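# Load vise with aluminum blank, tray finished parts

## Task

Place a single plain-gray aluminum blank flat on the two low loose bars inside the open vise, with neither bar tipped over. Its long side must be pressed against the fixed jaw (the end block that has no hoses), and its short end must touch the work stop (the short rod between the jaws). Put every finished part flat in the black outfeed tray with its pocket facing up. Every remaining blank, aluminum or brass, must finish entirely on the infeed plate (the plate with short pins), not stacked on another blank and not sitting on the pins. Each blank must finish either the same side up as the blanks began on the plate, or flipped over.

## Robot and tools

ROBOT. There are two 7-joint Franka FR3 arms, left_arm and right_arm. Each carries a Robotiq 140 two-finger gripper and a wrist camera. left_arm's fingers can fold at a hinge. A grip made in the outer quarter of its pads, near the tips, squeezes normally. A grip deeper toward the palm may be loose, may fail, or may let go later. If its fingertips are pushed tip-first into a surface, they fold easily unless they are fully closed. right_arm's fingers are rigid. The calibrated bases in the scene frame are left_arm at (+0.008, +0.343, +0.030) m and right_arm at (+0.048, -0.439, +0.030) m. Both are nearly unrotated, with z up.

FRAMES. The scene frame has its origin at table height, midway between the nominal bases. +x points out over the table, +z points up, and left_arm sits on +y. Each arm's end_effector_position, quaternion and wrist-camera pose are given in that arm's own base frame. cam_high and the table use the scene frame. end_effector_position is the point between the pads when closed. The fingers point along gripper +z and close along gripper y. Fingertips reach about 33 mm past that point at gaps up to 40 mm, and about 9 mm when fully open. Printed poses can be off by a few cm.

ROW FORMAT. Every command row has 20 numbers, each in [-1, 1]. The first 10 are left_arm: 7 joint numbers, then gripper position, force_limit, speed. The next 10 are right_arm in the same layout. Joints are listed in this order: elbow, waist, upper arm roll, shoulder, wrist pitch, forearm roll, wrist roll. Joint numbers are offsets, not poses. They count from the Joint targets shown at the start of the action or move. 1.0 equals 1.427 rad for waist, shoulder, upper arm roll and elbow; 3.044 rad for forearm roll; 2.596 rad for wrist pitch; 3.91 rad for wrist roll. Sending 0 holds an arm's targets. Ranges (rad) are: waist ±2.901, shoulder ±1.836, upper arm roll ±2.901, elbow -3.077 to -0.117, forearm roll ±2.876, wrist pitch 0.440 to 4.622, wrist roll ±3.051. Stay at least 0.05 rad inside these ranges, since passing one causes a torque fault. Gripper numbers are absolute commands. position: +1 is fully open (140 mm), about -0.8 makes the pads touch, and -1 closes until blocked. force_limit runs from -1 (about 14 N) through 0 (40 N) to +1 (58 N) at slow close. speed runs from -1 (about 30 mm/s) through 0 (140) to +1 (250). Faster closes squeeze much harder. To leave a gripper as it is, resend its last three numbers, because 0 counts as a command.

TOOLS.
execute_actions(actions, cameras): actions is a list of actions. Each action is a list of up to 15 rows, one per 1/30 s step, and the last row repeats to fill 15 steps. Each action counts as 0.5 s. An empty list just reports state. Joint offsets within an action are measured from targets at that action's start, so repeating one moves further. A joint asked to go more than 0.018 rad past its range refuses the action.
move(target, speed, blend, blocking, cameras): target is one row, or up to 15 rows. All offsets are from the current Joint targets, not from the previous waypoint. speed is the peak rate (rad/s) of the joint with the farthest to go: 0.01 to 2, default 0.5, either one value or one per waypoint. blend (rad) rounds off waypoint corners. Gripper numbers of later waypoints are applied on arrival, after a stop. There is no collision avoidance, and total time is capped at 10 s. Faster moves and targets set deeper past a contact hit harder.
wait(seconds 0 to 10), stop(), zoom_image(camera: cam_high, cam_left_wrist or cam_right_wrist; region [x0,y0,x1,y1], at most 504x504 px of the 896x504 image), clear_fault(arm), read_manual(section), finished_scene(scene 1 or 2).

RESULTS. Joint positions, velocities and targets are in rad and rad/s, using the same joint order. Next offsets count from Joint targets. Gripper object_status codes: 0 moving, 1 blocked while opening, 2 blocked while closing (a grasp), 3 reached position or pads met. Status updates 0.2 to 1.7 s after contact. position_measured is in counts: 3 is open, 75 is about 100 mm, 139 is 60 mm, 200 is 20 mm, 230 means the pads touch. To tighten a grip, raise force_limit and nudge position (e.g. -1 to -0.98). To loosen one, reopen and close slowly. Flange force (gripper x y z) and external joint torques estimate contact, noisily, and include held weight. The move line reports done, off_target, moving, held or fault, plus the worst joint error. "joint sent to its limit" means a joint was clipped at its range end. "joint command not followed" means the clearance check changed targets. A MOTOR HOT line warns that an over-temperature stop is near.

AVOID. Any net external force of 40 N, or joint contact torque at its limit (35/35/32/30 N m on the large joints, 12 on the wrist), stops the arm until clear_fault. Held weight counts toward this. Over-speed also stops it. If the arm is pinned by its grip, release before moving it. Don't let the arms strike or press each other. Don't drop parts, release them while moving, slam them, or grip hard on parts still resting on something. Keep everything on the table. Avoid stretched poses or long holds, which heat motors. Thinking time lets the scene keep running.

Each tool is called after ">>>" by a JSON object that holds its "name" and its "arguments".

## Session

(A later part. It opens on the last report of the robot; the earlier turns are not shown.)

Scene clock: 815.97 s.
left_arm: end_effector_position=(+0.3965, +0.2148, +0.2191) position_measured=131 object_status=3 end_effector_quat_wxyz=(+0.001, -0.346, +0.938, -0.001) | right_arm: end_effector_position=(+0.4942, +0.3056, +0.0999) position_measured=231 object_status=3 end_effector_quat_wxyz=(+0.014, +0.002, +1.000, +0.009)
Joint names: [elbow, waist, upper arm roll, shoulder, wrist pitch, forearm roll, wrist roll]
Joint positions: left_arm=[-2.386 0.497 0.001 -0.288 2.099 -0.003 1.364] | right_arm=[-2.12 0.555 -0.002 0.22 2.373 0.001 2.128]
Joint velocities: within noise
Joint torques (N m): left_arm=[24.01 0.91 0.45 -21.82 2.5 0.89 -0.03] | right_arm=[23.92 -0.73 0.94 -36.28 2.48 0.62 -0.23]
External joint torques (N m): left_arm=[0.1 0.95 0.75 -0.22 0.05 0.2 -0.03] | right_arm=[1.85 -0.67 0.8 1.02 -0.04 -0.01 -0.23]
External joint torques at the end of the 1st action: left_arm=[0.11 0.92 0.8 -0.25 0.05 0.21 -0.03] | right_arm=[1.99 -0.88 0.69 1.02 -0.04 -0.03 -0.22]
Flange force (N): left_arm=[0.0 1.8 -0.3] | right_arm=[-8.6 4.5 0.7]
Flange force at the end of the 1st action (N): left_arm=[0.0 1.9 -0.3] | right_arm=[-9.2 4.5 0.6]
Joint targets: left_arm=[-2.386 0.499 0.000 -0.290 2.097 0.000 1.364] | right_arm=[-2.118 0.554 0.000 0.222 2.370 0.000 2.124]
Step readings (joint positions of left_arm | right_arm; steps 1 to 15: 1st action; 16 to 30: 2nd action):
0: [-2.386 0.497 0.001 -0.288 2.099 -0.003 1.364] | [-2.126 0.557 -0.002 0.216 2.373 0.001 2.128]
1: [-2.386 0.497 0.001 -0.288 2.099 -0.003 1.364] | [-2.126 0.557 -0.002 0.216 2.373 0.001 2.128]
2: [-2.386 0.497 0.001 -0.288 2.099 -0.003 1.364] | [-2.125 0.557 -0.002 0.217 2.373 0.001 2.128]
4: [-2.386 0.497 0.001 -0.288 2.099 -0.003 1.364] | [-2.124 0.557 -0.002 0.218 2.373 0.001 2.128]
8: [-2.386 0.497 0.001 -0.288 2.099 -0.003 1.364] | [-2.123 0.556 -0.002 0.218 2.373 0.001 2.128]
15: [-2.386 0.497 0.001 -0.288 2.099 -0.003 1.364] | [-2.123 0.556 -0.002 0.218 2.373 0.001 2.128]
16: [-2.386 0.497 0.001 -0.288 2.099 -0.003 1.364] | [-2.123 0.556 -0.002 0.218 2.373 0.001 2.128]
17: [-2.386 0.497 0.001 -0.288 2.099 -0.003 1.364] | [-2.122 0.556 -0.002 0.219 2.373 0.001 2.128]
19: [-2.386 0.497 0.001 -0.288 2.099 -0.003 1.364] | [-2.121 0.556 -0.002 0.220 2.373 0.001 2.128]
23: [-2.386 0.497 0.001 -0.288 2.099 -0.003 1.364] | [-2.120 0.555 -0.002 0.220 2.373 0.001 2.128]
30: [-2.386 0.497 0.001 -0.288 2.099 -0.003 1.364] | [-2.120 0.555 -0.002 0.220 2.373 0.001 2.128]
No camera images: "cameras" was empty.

>>> {"name": "execute_actions", "arguments": {"actions": [[[0,0,0,0,0,0,0,-0.02,-0.05,-1,0.0011104,-0.0003239,0,0.00077175,-0.00018615,0,-0.00011822,-1,-0.05,-1]],[[0,0,0,0,0,0,0,-0.02,-0.05,-1,0.0011104,-0.0003239,0,0.00077175,-0.00018615,0,-0.00011822,-1,-0.05,-1]]], "cameras": []}}

Scene clock: 819.20 s.
left_arm: end_effector_position=(+0.3965, +0.2148, +0.2191) position_measured=131 object_status=3 end_effector_quat_wxyz=(+0.001, -0.346, +0.938, -0.001) | right_arm: end_effector_position=(+0.4955, +0.3057, +0.1000) position_measured=231 object_status=3 end_effector_quat_wxyz=(+0.014, +0.002, +1.000, +0.009)
Joint names: [elbow, waist, upper arm roll, shoulder, wrist pitch, forearm roll, wrist roll]
Joint positions: left_arm=[-2.386 0.497 0.001 -0.288 2.099 -0.003 1.364] | right_arm=[-2.117 0.554 -0.002 0.223 2.373 0.001 2.127]
Joint velocities: within noise
Joint torques (N m): left_arm=[24.01 0.88 0.46 -21.78 2.5 0.9 -0.03] | right_arm=[23.91 -0.78 0.89 -36.42 2.35 0.59 -0.21]
External joint torques (N m): left_arm=[0.2 0.82 0.66 -0.34 0.07 0.22 -0.03] | right_arm=[1.73 -0.63 0.82 1.16 -0.19 -0.04 -0.21]
External joint torques at the end of the 1st action: left_arm=[0.22 0.86 0.74 -0.31 0.06 0.22 0] | right_arm=[1.69 -0.77 0.69 1.22 -0.12 0 -0.21]
Flange force (N): left_arm=[0.1 1.6 -0.5] | right_arm=[-8.6 4.6 0.7]
Flange force at the end of the 1st action (N): left_arm=[-0.1 1.8 -0.5] | right_arm=[-8.7 4.4 0.9]
Joint targets: left_arm=[-2.386 0.499 0.000 -0.290 2.097 0.000 1.364] | right_arm=[-2.115 0.553 0.000 0.224 2.369 0.000 2.124]
Step readings (joint positions of left_arm | right_arm; steps 1 to 15: 1st action; 16 to 30: 2nd action):
0: [-2.386 0.497 0.001 -0.288 2.099 -0.003 1.364] | [-2.120 0.555 -0.002 0.221 2.373 0.001 2.128]
1: [-2.386 0.497 0.001 -0.288 2.099 -0.003 1.364] | [-2.120 0.555 -0.002 0.221 2.373 0.001 2.128]
2: [-2.386 0.497 0.001 -0.288 2.099 -0.003 1.364] | [-2.119 0.555 -0.002 0.221 2.373 0.001 2.128]
4: [-2.386 0.497 0.001 -0.288 2.099 -0.003 1.364] | [-2.119 0.555 -0.002 0.221 2.373 0.001 2.128]
8: [-2.386 0.497 0.001 -0.288 2.099 -0.003 1.364] | [-2.118 0.555 -0.002 0.221 2.373 0.001 2.128]
15: [-2.386 0.497 0.001 -0.288 2.099 -0.003 1.364] | [-2.118 0.555 -0.002 0.222 2.373 0.001 2.127]
16: [-2.386 0.497 0.001 -0.288 2.099 -0.003 1.364] | [-2.118 0.555 -0.002 0.222 2.373 0.001 2.127]
17: [-2.386 0.497 0.001 -0.288 2.099 -0.003 1.364] | [-2.118 0.555 -0.002 0.222 2.373 0.001 2.127]
19: [-2.386 0.497 0.001 -0.288 2.099 -0.003 1.364] | [-2.117 0.555 -0.002 0.222 2.373 0.001 2.127]
23: [-2.386 0.497 0.001 -0.288 2.099 -0.003 1.364] | [-2.117 0.554 -0.002 0.223 2.373 0.001 2.127]
30: [-2.386 0.497 0.001 -0.288 2.099 -0.003 1.364] | [-2.117 0.554 -0.002 0.223 2.373 0.001 2.127]
No camera images: "cameras" was empty.

>>> {"name": "execute_actions", "arguments": {"actions": [[[0,0,0,0,0,0,0,-0.02,-0.05,-1,0.0011104,-0.0003239,0,0.00077175,-0.00018615,0,-0.00011822,-1,-0.05,-1]],[[0,0,0,0,0,0,0,-0.02,-0.05,-1,0.0011104,-0.0003239,0,0.00077175,-0.00018615,0,-0.00011822,-1,-0.05,-1]]], "cameras": []}}

Scene clock: 822.27 s.
left_arm: end_effector_position=(+0.3965, +0.2148, +0.2191) position_measured=131 object_status=3 end_effector_quat_wxyz=(+0.001, -0.346, +0.938, -0.001) | right_arm: end_effector_position=(+0.4959, +0.3058, +0.0999) position_measured=231 object_status=3 end_effector_quat_wxyz=(+0.014, +0.002, +1.000, +0.009)
Joint names: [elbow, waist, upper arm roll, shoulder, wrist pitch, forearm roll, wrist roll]
Joint positions: left_arm=[-2.386 0.497 0.001 -0.288 2.099 -0.003 1.364] | right_arm=[-2.114 0.554 -0.002 0.225 2.371 0.001 2.126]
Joint velocities: within noise
Joint torques (N m): left_arm=[24.02 0.85 0.42 -21.77 2.5 0.92 -0.02] | right_arm=[24.11 -1.1 0.85 -36.33 2.47 0.55 -0.19]
External joint torques (N m): left_arm=[0.1 0.85 0.68 -0.22 0.05 0.23 -0.02] | right_arm=[1.84 -1.02 0.72 1.43 -0.09 -0.09 -0.19]
External joint torques at the end of the 1st action: left_arm=[0.17 0.95 0.74 -0.31 0.07 0.22 -0.01] | right_arm=[1.83 -0.84 0.74 1.34 -0.21 -0.03 -0.26]
Flange force (N): left_arm=[0.0 1.7 -0.3] | right_arm=[-9.7 4.8 1.3]
Flange force at the end of the 1st action (N): left_arm=[0.1 1.9 -0.4] | right_arm=[-9.6 4.8 0.9]
Joint targets: left_arm=[-2.386 0.499 0.000 -0.290 2.097 0.000 1.364] | right_arm=[-2.112 0.552 0.000 0.227 2.368 0.000 2.123]
Step readings (joint positions of left_arm | right_arm; steps 1 to 15: 1st action; 16 to 30: 2nd action):
0: [-2.386 0.497 0.001 -0.288 2.099 -0.003 1.364] | [-2.116 0.554 -0.002 0.223 2.373 0.001 2.127]
1: [-2.386 0.497 0.001 -0.288 2.099 -0.003 1.364] | [-2.116 0.554 -0.002 0.223 2.373 0.001 2.127]
2: [-2.386 0.497 0.001 -0.288 2.099 -0.003 1.364] | [-2.116 0.554 -0.002 0.223 2.373 0.001 2.127]
4: [-2.386 0.497 0.001 -0.288 2.099 -0.003 1.364] | [-2.116 0.554 -0.002 0.223 2.373 0.001 2.127]
8: [-2.386 0.497 0.001 -0.288 2.099 -0.003 1.364] | [-2.115 0.554 -0.002 0.224 2.372 0.001 2.127]
15: [-2.386 0.497 0.001 -0.288 2.099 -0.003 1.364] | [-2.115 0.554 -0.002 0.224 2.372 0.001 2.127]
16: [-2.386 0.497 0.001 -0.288 2.099 -0.003 1.364] | [-2.115 0.554 -0.002 0.224 2.372 0.001 2.126]
17: [-2.386 0.497 0.001 -0.288 2.099 -0.003 1.364] | [-2.115 0.554 -0.002 0.224 2.372 0.001 2.126]
19: [-2.386 0.497 0.001 -0.288 2.099 -0.003 1.364] | [-2.114 0.554 -0.002 0.224 2.371 0.001 2.126]
23: [-2.386 0.497 0.001 -0.288 2.099 -0.003 1.364] | [-2.114 0.554 -0.002 0.224 2.371 0.001 2.126]
30: [-2.386 0.497 0.001 -0.288 2.099 -0.003 1.364] | [-2.114 0.554 -0.002 0.225 2.371 0.001 2.126]
No camera images: "cameras" was empty.

>>> {"name": "execute_actions", "arguments": {"actions": [[[0,0,0,0,0,0,0,-0.02,-0.05,-1,0.0011104,-0.0003239,0,0.00077175,-0.00018615,0,-0.00011822,-1,-0.05,-1]],[[0,0,0,0,0,0,0,-0.02,-0.05,-1,0.0011104,-0.0003239,0,0.00077175,-0.00018615,0,-0.00011822,-1,-0.05,-1]]], "cameras": []}}

Scene clock: 825.73 s.
left_arm: end_effector_position=(+0.3965, +0.2148, +0.2191) position_measured=131 object_status=3 end_effector_quat_wxyz=(+0.001, -0.346, +0.938, -0.001) | right_arm: end_effector_position=(+0.4968, +0.3058, +0.0998) position_measured=231 object_status=3 end_effector_quat_wxyz=(+0.014, +0.002, +1.000, +0.009)
Joint names: [elbow, waist, upper arm roll, shoulder, wrist pitch, forearm roll, wrist roll]
Joint positions: left_arm=[-2.386 0.497 0.001 -0.288 2.099 -0.003 1.364] | right_arm=[-2.111 0.553 -0.002 0.227 2.369 0.001 2.125]
Joint velocities: within noise
Joint torques (N m): left_arm=[24.02 0.89 0.46 -21.74 2.5 0.9 -0.02] | right_arm=[24.17 -1.14 0.91 -36.34 2.53 0.53 -0.31]
External joint torques (N m): left_arm=[0.15 0.87 0.7 -0.26 0.06 0.22 -0.02] | right_arm=[1.97 -1.24 0.6 1.38 -0.01 -0.11 -0.32]
External joint torques at the end of the 1st action: left_arm=[0.21 0.92 0.83 -0.27 0.06 0.21 -0.06] | right_arm=[1.76 -1.14 0.78 1.67 -0.01 -0.11 -0.29]
Flange force (N): left_arm=[0.0 1.7 -0.4] | right_arm=[-10.2 4.4 1.3]
Flange force at the end of the 1st action (N): left_arm=[-0.2 1.8 -0.5] | right_arm=[-10.0 4.6 1.9]
Joint targets: left_arm=[-2.386 0.499 0.000 -0.290 2.097 0.000 1.364] | right_arm=[-2.109 0.551 0.000 0.229 2.367 0.000 2.122]
Step readings (joint positions of left_arm | right_arm; steps 1 to 15: 1st action; 16 to 30: 2nd action):
0: [-2.386 0.497 0.001 -0.288 2.099 -0.003 1.364] | [-2.114 0.554 -0.002 0.225 2.370 0.001 2.126]
1: [-2.386 0.497 0.001 -0.288 2.099 -0.003 1.364] | [-2.114 0.554 -0.002 0.225 2.370 0.001 2.126]
2: [-2.386 0.497 0.001 -0.288 2.099 -0.003 1.364] | [-2.113 0.554 -0.002 0.225 2.370 0.001 2.126]
4: [-2.386 0.497 0.001 -0.288 2.099 -0.003 1.364] | [-2.113 0.554 -0.002 0.225 2.370 0.001 2.126]
8: [-2.386 0.497 0.001 -0.288 2.099 -0.003 1.364] | [-2.112 0.554 -0.002 0.226 2.370 0.001 2.126]
15: [-2.386 0.497 0.001 -0.288 2.099 -0.003 1.364] | [-2.112 0.554 -0.002 0.226 2.370 0.001 2.126]
16: [-2.386 0.497 0.001 -0.288 2.099 -0.003 1.364] | [-2.112 0.554 -0.002 0.226 2.370 0.001 2.126]
17: [-2.386 0.497 0.001 -0.288 2.099 -0.003 1.364] | [-2.112 0.554 -0.002 0.226 2.370 0.001 2.126]
19: [-2.386 0.497 0.001 -0.288 2.099 -0.003 1.364] | [-2.111 0.553 -0.002 0.226 2.370 0.001 2.125]
23: [-2.386 0.497 0.001 -0.288 2.099 -0.003 1.364] | [-2.111 0.553 -0.002 0.227 2.370 0.001 2.125]
30: [-2.386 0.497 0.001 -0.288 2.099 -0.003 1.364] | [-2.111 0.553 -0.002 0.227 2.370 0.001 2.125]
No camera images: "cameras" was empty.

>>> {"name": "execute_actions", "arguments": {"actions": [[[0,0,0,0,0,0,0,-0.02,-0.05,-1,0.0011104,-0.0003239,0,0.00077175,-0.00018615,0,-0.00011822,-1,-0.05,-1]],[[0,0,0,0,0,0,0,-0.02,-0.05,-1,0.0011104,-0.0003239,0,0.00077175,-0.00018615,0,-0.00011822,-1,-0.05,-1]]], "cameras": []}}

Scene clock: 829.03 s.
left_arm: end_effector_position=(+0.3965, +0.2148, +0.2191) position_measured=131 object_status=3 end_effector_quat_wxyz=(+0.001, -0.346, +0.938, -0.001) | right_arm: end_effector_position=(+0.4977, +0.3059, +0.0998) position_measured=231 object_status=3 end_effector_quat_wxyz=(+0.013, +0.002, +1.000, +0.009)
Joint names: [elbow, waist, upper arm roll, shoulder, wrist pitch, forearm roll, wrist roll]
Joint positions: left_arm=[-2.386 0.497 0.001 -0.288 2.099 -0.003 1.364] | right_arm=[-2.108 0.552 -0.001 0.229 2.369 0.001 2.124]
Joint velocities: within noise
Joint torques (N m): left_arm=[23.99 0.86 0.48 -21.82 2.52 0.89 -0.05] | right_arm=[24.19 -1.2 0.73 -36.35 2.52 0.51 -0.24]
External joint torques (N m): left_arm=[0.03 0.87 0.74 -0.13 0.06 0.21 -0.05] | right_arm=[1.99 -1.13 0.58 1.41 -0.01 -0.13 -0.24]
External joint torques at the end of the 1st action: left_arm=[0.2 0.87 0.79 -0.36 0.09 0.22 -0.03] | right_arm=[2.15 -1.12 0.65 1.39 -0.01 -0.12 -0.21]
Flange force (N): left_arm=[0.0 1.7 0.0] | right_arm=[-10.3 4.7 1.3]
Flange force at the end of the 1st action (N): left_arm=[0.1 1.9 -0.5] | right_arm=[-10.7 5.1 1.2]
Joint targets: left_arm=[-2.386 0.499 0.000 -0.290 2.097 0.000 1.364] | right_arm=[-2.105 0.550 0.000 0.231 2.366 0.000 2.121]
Step readings (joint positions of left_arm | right_arm; steps 1 to 15: 1st action; 16 to 30: 2nd action):
0: [-2.386 0.497 0.001 -0.288 2.099 -0.003 1.364] | [-2.110 0.553 -0.001 0.227 2.369 0.001 2.125]
1: [-2.386 0.497 0.001 -0.288 2.099 -0.003 1.364] | [-2.110 0.553 -0.001 0.227 2.369 0.001 2.125]
2: [-2.386 0.497 0.001 -0.288 2.099 -0.003 1.364] | [-2.110 0.553 -0.001 0.227 2.369 0.001 2.125]
4: [-2.386 0.497 0.001 -0.288 2.099 -0.003 1.364] | [-2.110 0.553 -0.001 0.228 2.369 0.001 2.125]
8: [-2.386 0.497 0.001 -0.288 2.099 -0.003 1.364] | [-2.109 0.553 -0.001 0.228 2.369 0.001 2.125]
15: [-2.386 0.497 0.001 -0.288 2.099 -0.003 1.364] | [-2.109 0.553 -0.001 0.228 2.369 0.001 2.125]
16: [-2.386 0.497 0.001 -0.288 2.099 -0.003 1.364] | [-2.109 0.553 -0.001 0.228 2.369 0.001 2.125]
17: [-2.386 0.497 0.001 -0.288 2.099 -0.003 1.364] | [-2.109 0.553 -0.001 0.228 2.369 0.001 2.125]
19: [-2.386 0.497 0.001 -0.288 2.099 -0.003 1.364] | [-2.108 0.552 -0.001 0.229 2.369 0.001 2.125]
23: [-2.386 0.497 0.001 -0.288 2.099 -0.003 1.364] | [-2.108 0.552 -0.001 0.229 2.369 0.001 2.124]
30: [-2.386 0.497 0.001 -0.288 2.099 -0.003 1.364] | [-2.108 0.552 -0.001 0.229 2.369 0.001 2.124]
No camera images: "cameras" was empty.

>>> {"name": "execute_actions", "arguments": {"actions": [[[0,0,0,0,0,0,0,-0.02,-0.05,-1,0.0011104,-0.0003239,0,0.00077175,-0.00018615,0,-0.00011822,-1,-0.05,-1]]], "cameras": []}}

>>> {"name": "execute_actions", "arguments": {"actions": [[[0,0,0,0,0,0,0,-0.02,-0.05,-1,0.0011104,-0.0003239,0,0.00077175,-0.00018615,0,-0.00011822,-1,-0.05,-1]]], "cameras": ["cam_right_wrist"]}}

Scene clock: 832.33 s.
left_arm: end_effector_position=(+0.3965, +0.2148, +0.2191) position_measured=131 object_status=3 end_effector_quat_wxyz=(+0.001, -0.346, +0.938, -0.001) | right_arm: end_effector_position=(+0.4980, +0.3058, +0.0997) position_measured=231 object_status=3 end_effector_quat_wxyz=(+0.013, +0.002, +1.000, +0.008)
Joint names: [elbow, waist, upper arm roll, shoulder, wrist pitch, forearm roll, wrist roll]
Joint positions: left_arm=[-2.386 0.497 0.001 -0.288 2.099 -0.003 1.364] | right_arm=[-2.106 0.552 -0.001 0.23 2.367 0.001 2.124]
Joint velocities: within noise
Joint torques (N m): left_arm=[23.97 0.85 0.46 -21.81 2.5 0.91 -0.03] | right_arm=[24.25 -1.2 0.7 -36.36 2.59 0.5 -0.23]
External joint torques (N m): left_arm=[0.12 0.79 0.66 -0.32 0.06 0.23 -0.03] | right_arm=[1.99 -1.21 0.47 1.44 0.04 -0.13 -0.23]
Flange force (N): left_arm=[0.3 1.7 -0.4] | right_arm=[-10.4 4.6 1.5]
Joint targets: left_arm=[-2.386 0.499 0.000 -0.290 2.097 0.000 1.364] | right_arm=[-2.104 0.550 0.000 0.232 2.366 0.000 2.120]
Step readings (joint positions of left_arm | right_arm):
0: [-2.386 0.497 0.001 -0.288 2.099 -0.003 1.364] | [-2.107 0.552 -0.001 0.229 2.368 0.001 2.124]
1: [-2.386 0.497 0.001 -0.288 2.099 -0.003 1.364] | [-2.107 0.552 -0.001 0.229 2.368 0.001 2.124]
2: [-2.386 0.497 0.001 -0.288 2.099 -0.003 1.364] | [-2.107 0.552 -0.001 0.229 2.368 0.001 2.124]
4: [-2.386 0.497 0.001 -0.288 2.099 -0.003 1.364] | [-2.107 0.552 -0.001 0.230 2.368 0.001 2.124]
8: [-2.386 0.497 0.001 -0.288 2.099 -0.003 1.364] | [-2.106 0.552 -0.001 0.230 2.368 0.001 2.124]
15: [-2.386 0.497 0.001 -0.288 2.099 -0.003 1.364] | [-2.106 0.552 -0.001 0.230 2.368 0.001 2.124]
No camera images: "cameras" was empty.

Scene clock: 833.03 s.
left_arm: end_effector_position=(+0.3965, +0.2148, +0.2191) position_measured=131 object_status=3 end_effector_quat_wxyz=(+0.001, -0.346, +0.938, -0.001) | right_arm: end_effector_position=(+0.4981, +0.3057, +0.0996) position_measured=231 object_status=3 end_effector_quat_wxyz=(+0.013, +0.001, +1.000, +0.008)
Joint names: [elbow, waist, upper arm roll, shoulder, wrist pitch, forearm roll, wrist roll]
Joint positions: left_arm=[-2.386 0.497 0.001 -0.288 2.099 -0.003 1.364] | right_arm=[-2.105 0.552 -0.001 0.231 2.366 0.001 2.123]
Joint velocities: within noise
Joint torques (N m): left_arm=[23.98 0.82 0.45 -21.81 2.51 0.89 -0.03] | right_arm=[24.35 -1.32 0.64 -36.44 2.69 0.48 -0.24]
External joint torques (N m): left_arm=[0.15 0.78 0.66 -0.35 0.07 0.21 -0.03] | right_arm=[2.13 -1.38 0.37 1.41 0.15 -0.16 -0.24]
Flange force (N): left_arm=[0.3 1.6 -0.4] | right_arm=[-10.8 4.5 1.6]
Joint targets: left_arm=[-2.386 0.499 0.000 -0.290 2.097 0.000 1.364] | right_arm=[-2.102 0.549 0.000 0.233 2.365 0.000 2.120]
Step readings (joint positions of left_arm | right_arm):
0: [-2.386 0.497 0.001 -0.288 2.099 -0.003 1.364] | [-2.106 0.552 -0.001 0.230 2.367 0.001 2.124]
1: [-2.386 0.497 0.001 -0.288 2.099 -0.003 1.364] | [-2.106 0.552 -0.001 0.230 2.367 0.001 2.124]
2: [-2.386 0.497 0.001 -0.288 2.099 -0.003 1.364] | [-2.106 0.552 -0.001 0.230 2.367 0.001 2.124]
4: [-2.386 0.497 0.001 -0.288 2.099 -0.003 1.364] | [-2.105 0.552 -0.001 0.231 2.367 0.001 2.124]
8: [-2.386 0.497 0.001 -0.288 2.099 -0.003 1.364] | [-2.105 0.552 -0.001 0.231 2.366 0.001 2.123]
15: [-2.386 0.497 0.001 -0.288 2.099 -0.003 1.364] | [-2.105 0.552 -0.001 0.231 2.366 0.001 2.123]
camera_calibration:
cam_right_wrist: T_world_to_cam=[[-0.0144714, 0.99986, 0.00844729, -0.289862], [0.928678, 0.010309, 0.370743, -0.498571], [0.370604, 0.01321, -0.928697, 0.0393796], [0, 0, 0, 1]] pos_world=[0.444223, 0.294441, 0.223862]
Images, in order (width x height): cam_right_wrist 896x504.

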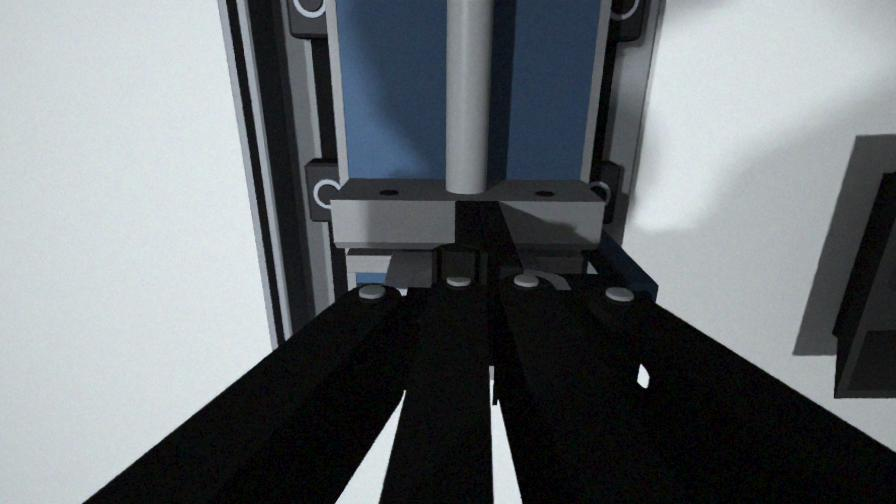

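>>> {"name": "execute_actions", "arguments": {"actions": [[[0,0,0,0,0,0,0,-0.02,-0.05,-1,0.0011104,-0.0003239,0,0.00077175,-0.00018615,0,-0.00011822,-1,-0.05,-1]]], "cameras": []}}

>>> {"name": "execute_actions", "arguments": {"actions": [[[0,0,0,0,0,0,0,-0.02,-0.05,-1,0.0011104,-0.0003239,0,0.00077175,-0.00018615,0,-0.00011822,-1,-0.05,-1]]], "cameras": []}}

Scene clock: 836.07 s.
left_arm: end_effector_position=(+0.3965, +0.2148, +0.2191) position_measured=131 object_status=3 end_effector_quat_wxyz=(+0.001, -0.346, +0.938, -0.001) | right_arm: end_effector_position=(+0.4982, +0.3057, +0.0995) position_measured=231 object_status=3 end_effector_quat_wxyz=(+0.012, +0.001, +1.000, +0.008)
Joint names: [elbow, waist, upper arm roll, shoulder, wrist pitch, forearm roll, wrist roll]
Joint positions: left_arm=[-2.386 0.497 0.001 -0.288 2.099 -0.003 1.364] | right_arm=[-2.103 0.551 -0.001 0.232 2.365 0.001 2.123]
Joint velocities: within noise
Joint torques (N m): left_arm=[23.98 0.89 0.45 -21.81 2.5 0.9 -0.04] | right_arm=[24.53 -1.41 0.61 -36.34 2.84 0.44 -0.18]
External joint torques (N m): left_arm=[0.15 0.99 0.82 -0.32 0.06 0.22 -0.04] | right_arm=[2.23 -1.44 0.36 1.68 0.29 -0.19 -0.18]
Flange force (N): left_arm=[0.1 2.0 -0.4] | right_arm=[-11.5 5.1 2.3]
Joint targets: left_arm=[-2.386 0.499 0.000 -0.290 2.097 0.000 1.364] | right_arm=[-2.101 0.549 0.000 0.234 2.365 0.000 2.119]
Step readings (joint positions of left_arm | right_arm):
0: [-2.386 0.497 0.001 -0.288 2.099 -0.003 1.364] | [-2.104 0.551 -0.001 0.231 2.366 0.001 2.123]
1: [-2.386 0.497 0.001 -0.288 2.099 -0.003 1.364] | [-2.104 0.551 -0.001 0.231 2.366 0.001 2.123]
2: [-2.386 0.497 0.001 -0.288 2.099 -0.003 1.364] | [-2.104 0.551 -0.001 0.231 2.366 0.001 2.123]
4: [-2.386 0.497 0.001 -0.288 2.099 -0.003 1.364] | [-2.104 0.551 -0.001 0.232 2.365 0.001 2.123]
8: [-2.386 0.497 0.001 -0.288 2.099 -0.003 1.364] | [-2.104 0.551 -0.001 0.232 2.365 0.001 2.123]
15: [-2.386 0.497 0.001 -0.288 2.099 -0.003 1.364] | [-2.103 0.551 -0.001 0.232 2.365 0.001 2.123]
No camera images: "cameras" was empty.

Scene clock: 836.77 s.
left_arm: end_effector_position=(+0.3965, +0.2148, +0.2191) position_measured=131 object_status=3 end_effector_quat_wxyz=(+0.001, -0.346, +0.938, -0.001) | right_arm: end_effector_position=(+0.4982, +0.3057, +0.0995) position_measured=231 object_status=3 end_effector_quat_wxyz=(+0.012, +0.001, +1.000, +0.008)
Joint names: [elbow, waist, upper arm roll, shoulder, wrist pitch, forearm roll, wrist roll]
Joint positions: left_arm=[-2.386 0.497 0.001 -0.288 2.099 -0.003 1.364] | right_arm=[-2.102 0.551 -0.001 0.233 2.363 0.001 2.122]
Joint velocities: within noise
Joint torques (N m): left_arm=[23.99 0.85 0.46 -21.84 2.51 0.9 -0.07] | right_arm=[24.54 -1.64 0.43 -36.29 2.99 0.41 -0.26]
External joint torques (N m): left_arm=[0.21 0.91 0.79 -0.44 0.08 0.22 -0.07] | right_arm=[2.45 -1.65 0.21 1.49 0.48 -0.22 -0.26]
Flange force (N): left_arm=[0.4 1.9 -0.6] | right_arm=[-11.9 4.7 2.3]
Joint targets: left_arm=[-2.386 0.499 0.000 -0.290 2.097 0.000 1.364] | right_arm=[-2.099 0.548 0.000 0.235 2.364 0.000 2.119]
Step readings (joint positions of left_arm | right_arm):
0: [-2.386 0.497 0.001 -0.288 2.099 -0.003 1.364] | [-2.103 0.551 -0.001 0.232 2.365 0.001 2.123]
1: [-2.386 0.497 0.001 -0.288 2.099 -0.003 1.364] | [-2.103 0.551 -0.001 0.232 2.365 0.001 2.123]
2: [-2.386 0.497 0.001 -0.288 2.099 -0.003 1.364] | [-2.103 0.551 -0.001 0.232 2.364 0.001 2.123]
4: [-2.386 0.497 0.001 -0.288 2.099 -0.003 1.364] | [-2.102 0.551 -0.001 0.233 2.364 0.001 2.123]
8: [-2.386 0.497 0.001 -0.288 2.099 -0.003 1.364] | [-2.102 0.551 -0.001 0.233 2.363 0.001 2.122]
15: [-2.386 0.497 0.001 -0.288 2.099 -0.003 1.364] | [-2.102 0.551 -0.001 0.233 2.363 0.001 2.122]
No camera images: "cameras" was empty.

>>> {"name": "move", "arguments": {"target": [[0,0,0,0,0,0,0,-0.02,-0.05,-1,-0.022208,0.0064786,0,-0.015435,0.003723,0,0.0023644,-1,-0.05,-1],[0,0,0,0,0,0,0,-0.02,-0.05,-1,-0.005776,0.00649,0,-0.048634,-0.023559,0,0.002368,-1,-0.05,-1],[0,0,0,0,0,0,0,-0.02,-0.05,-1,0.020021,-0.06552,0,-0.030154,-0.027581,0,-0.023913,-1,-0.05,-1],[0,0,0,0,0,0,0,-0.02,-0.05,-1,0.002851,-0.06552,0,0.004382,0.000841,0,-0.023913,-1,-0.05,-1]], "speed": [0.06,0.15,0.15,0.1], "blend": [0.005,0.02,0.02,0], "cameras": ["cam_right_wrist"]}}

Scene clock: 874.47 s.
left_arm: end_effector_position=(+0.3964, +0.2148, +0.2191) position_measured=131 object_status=3 end_effector_quat_wxyz=(+0.001, -0.346, +0.938, -0.001) | right_arm: end_effector_position=(+0.5265, +0.2582, +0.0983) position_measured=231 object_status=3 end_effector_quat_wxyz=(+0.012, +0.002, +1.000, +0.006)
Joint names: [elbow, waist, upper arm roll, shoulder, wrist pitch, forearm roll, wrist roll]
Joint positions: left_arm=[-2.386 0.497 0.001 -0.288 2.099 -0.003 1.364] | right_arm=[-2.094 0.456 -0.001 0.241 2.361 0.001 2.029]
Joint velocities: left_arm=[within noise] | right_arm=[-0.002 0 0 -0.001 0.004 0 -0.003]
Joint torques (N m): left_arm=[24.03 0.86 0.46 -21.82 2.51 0.9 -0.04] | right_arm=[23.38 -0.71 0.99 -37.37 2.78 0.59 -0.26]
External joint torques (N m): left_arm=[0.19 0.84 0.7 -0.32 0.07 0.21 -0.04] | right_arm=[1.07 -0.8 0.68 0.91 0.24 -0.04 -0.26]
Flange force (N): left_arm=[0.1 1.7 -0.5] | right_arm=[-6.0 1.8 1.5]
Joint targets: left_arm=[-2.386 0.499 0.000 -0.290 2.097 0.000 1.364] | right_arm=[-2.095 0.455 0.000 0.242 2.366 0.000 2.025]
move: done; blend cut to 0 rad at target 1
camera_calibration:
cam_right_wrist: T_world_to_cam=[[-0.0135848, 0.999897, 0.00460943, -0.242028], [0.929358, 0.0109253, 0.369018, -0.524307], [0.36893, 0.00929685, -0.929411, 0.0302225], [0, 0, 0, 1]] pos_world=[0.472831, 0.24745, 0.222683]
Images, in order (width x height): cam_right_wrist 896x504.

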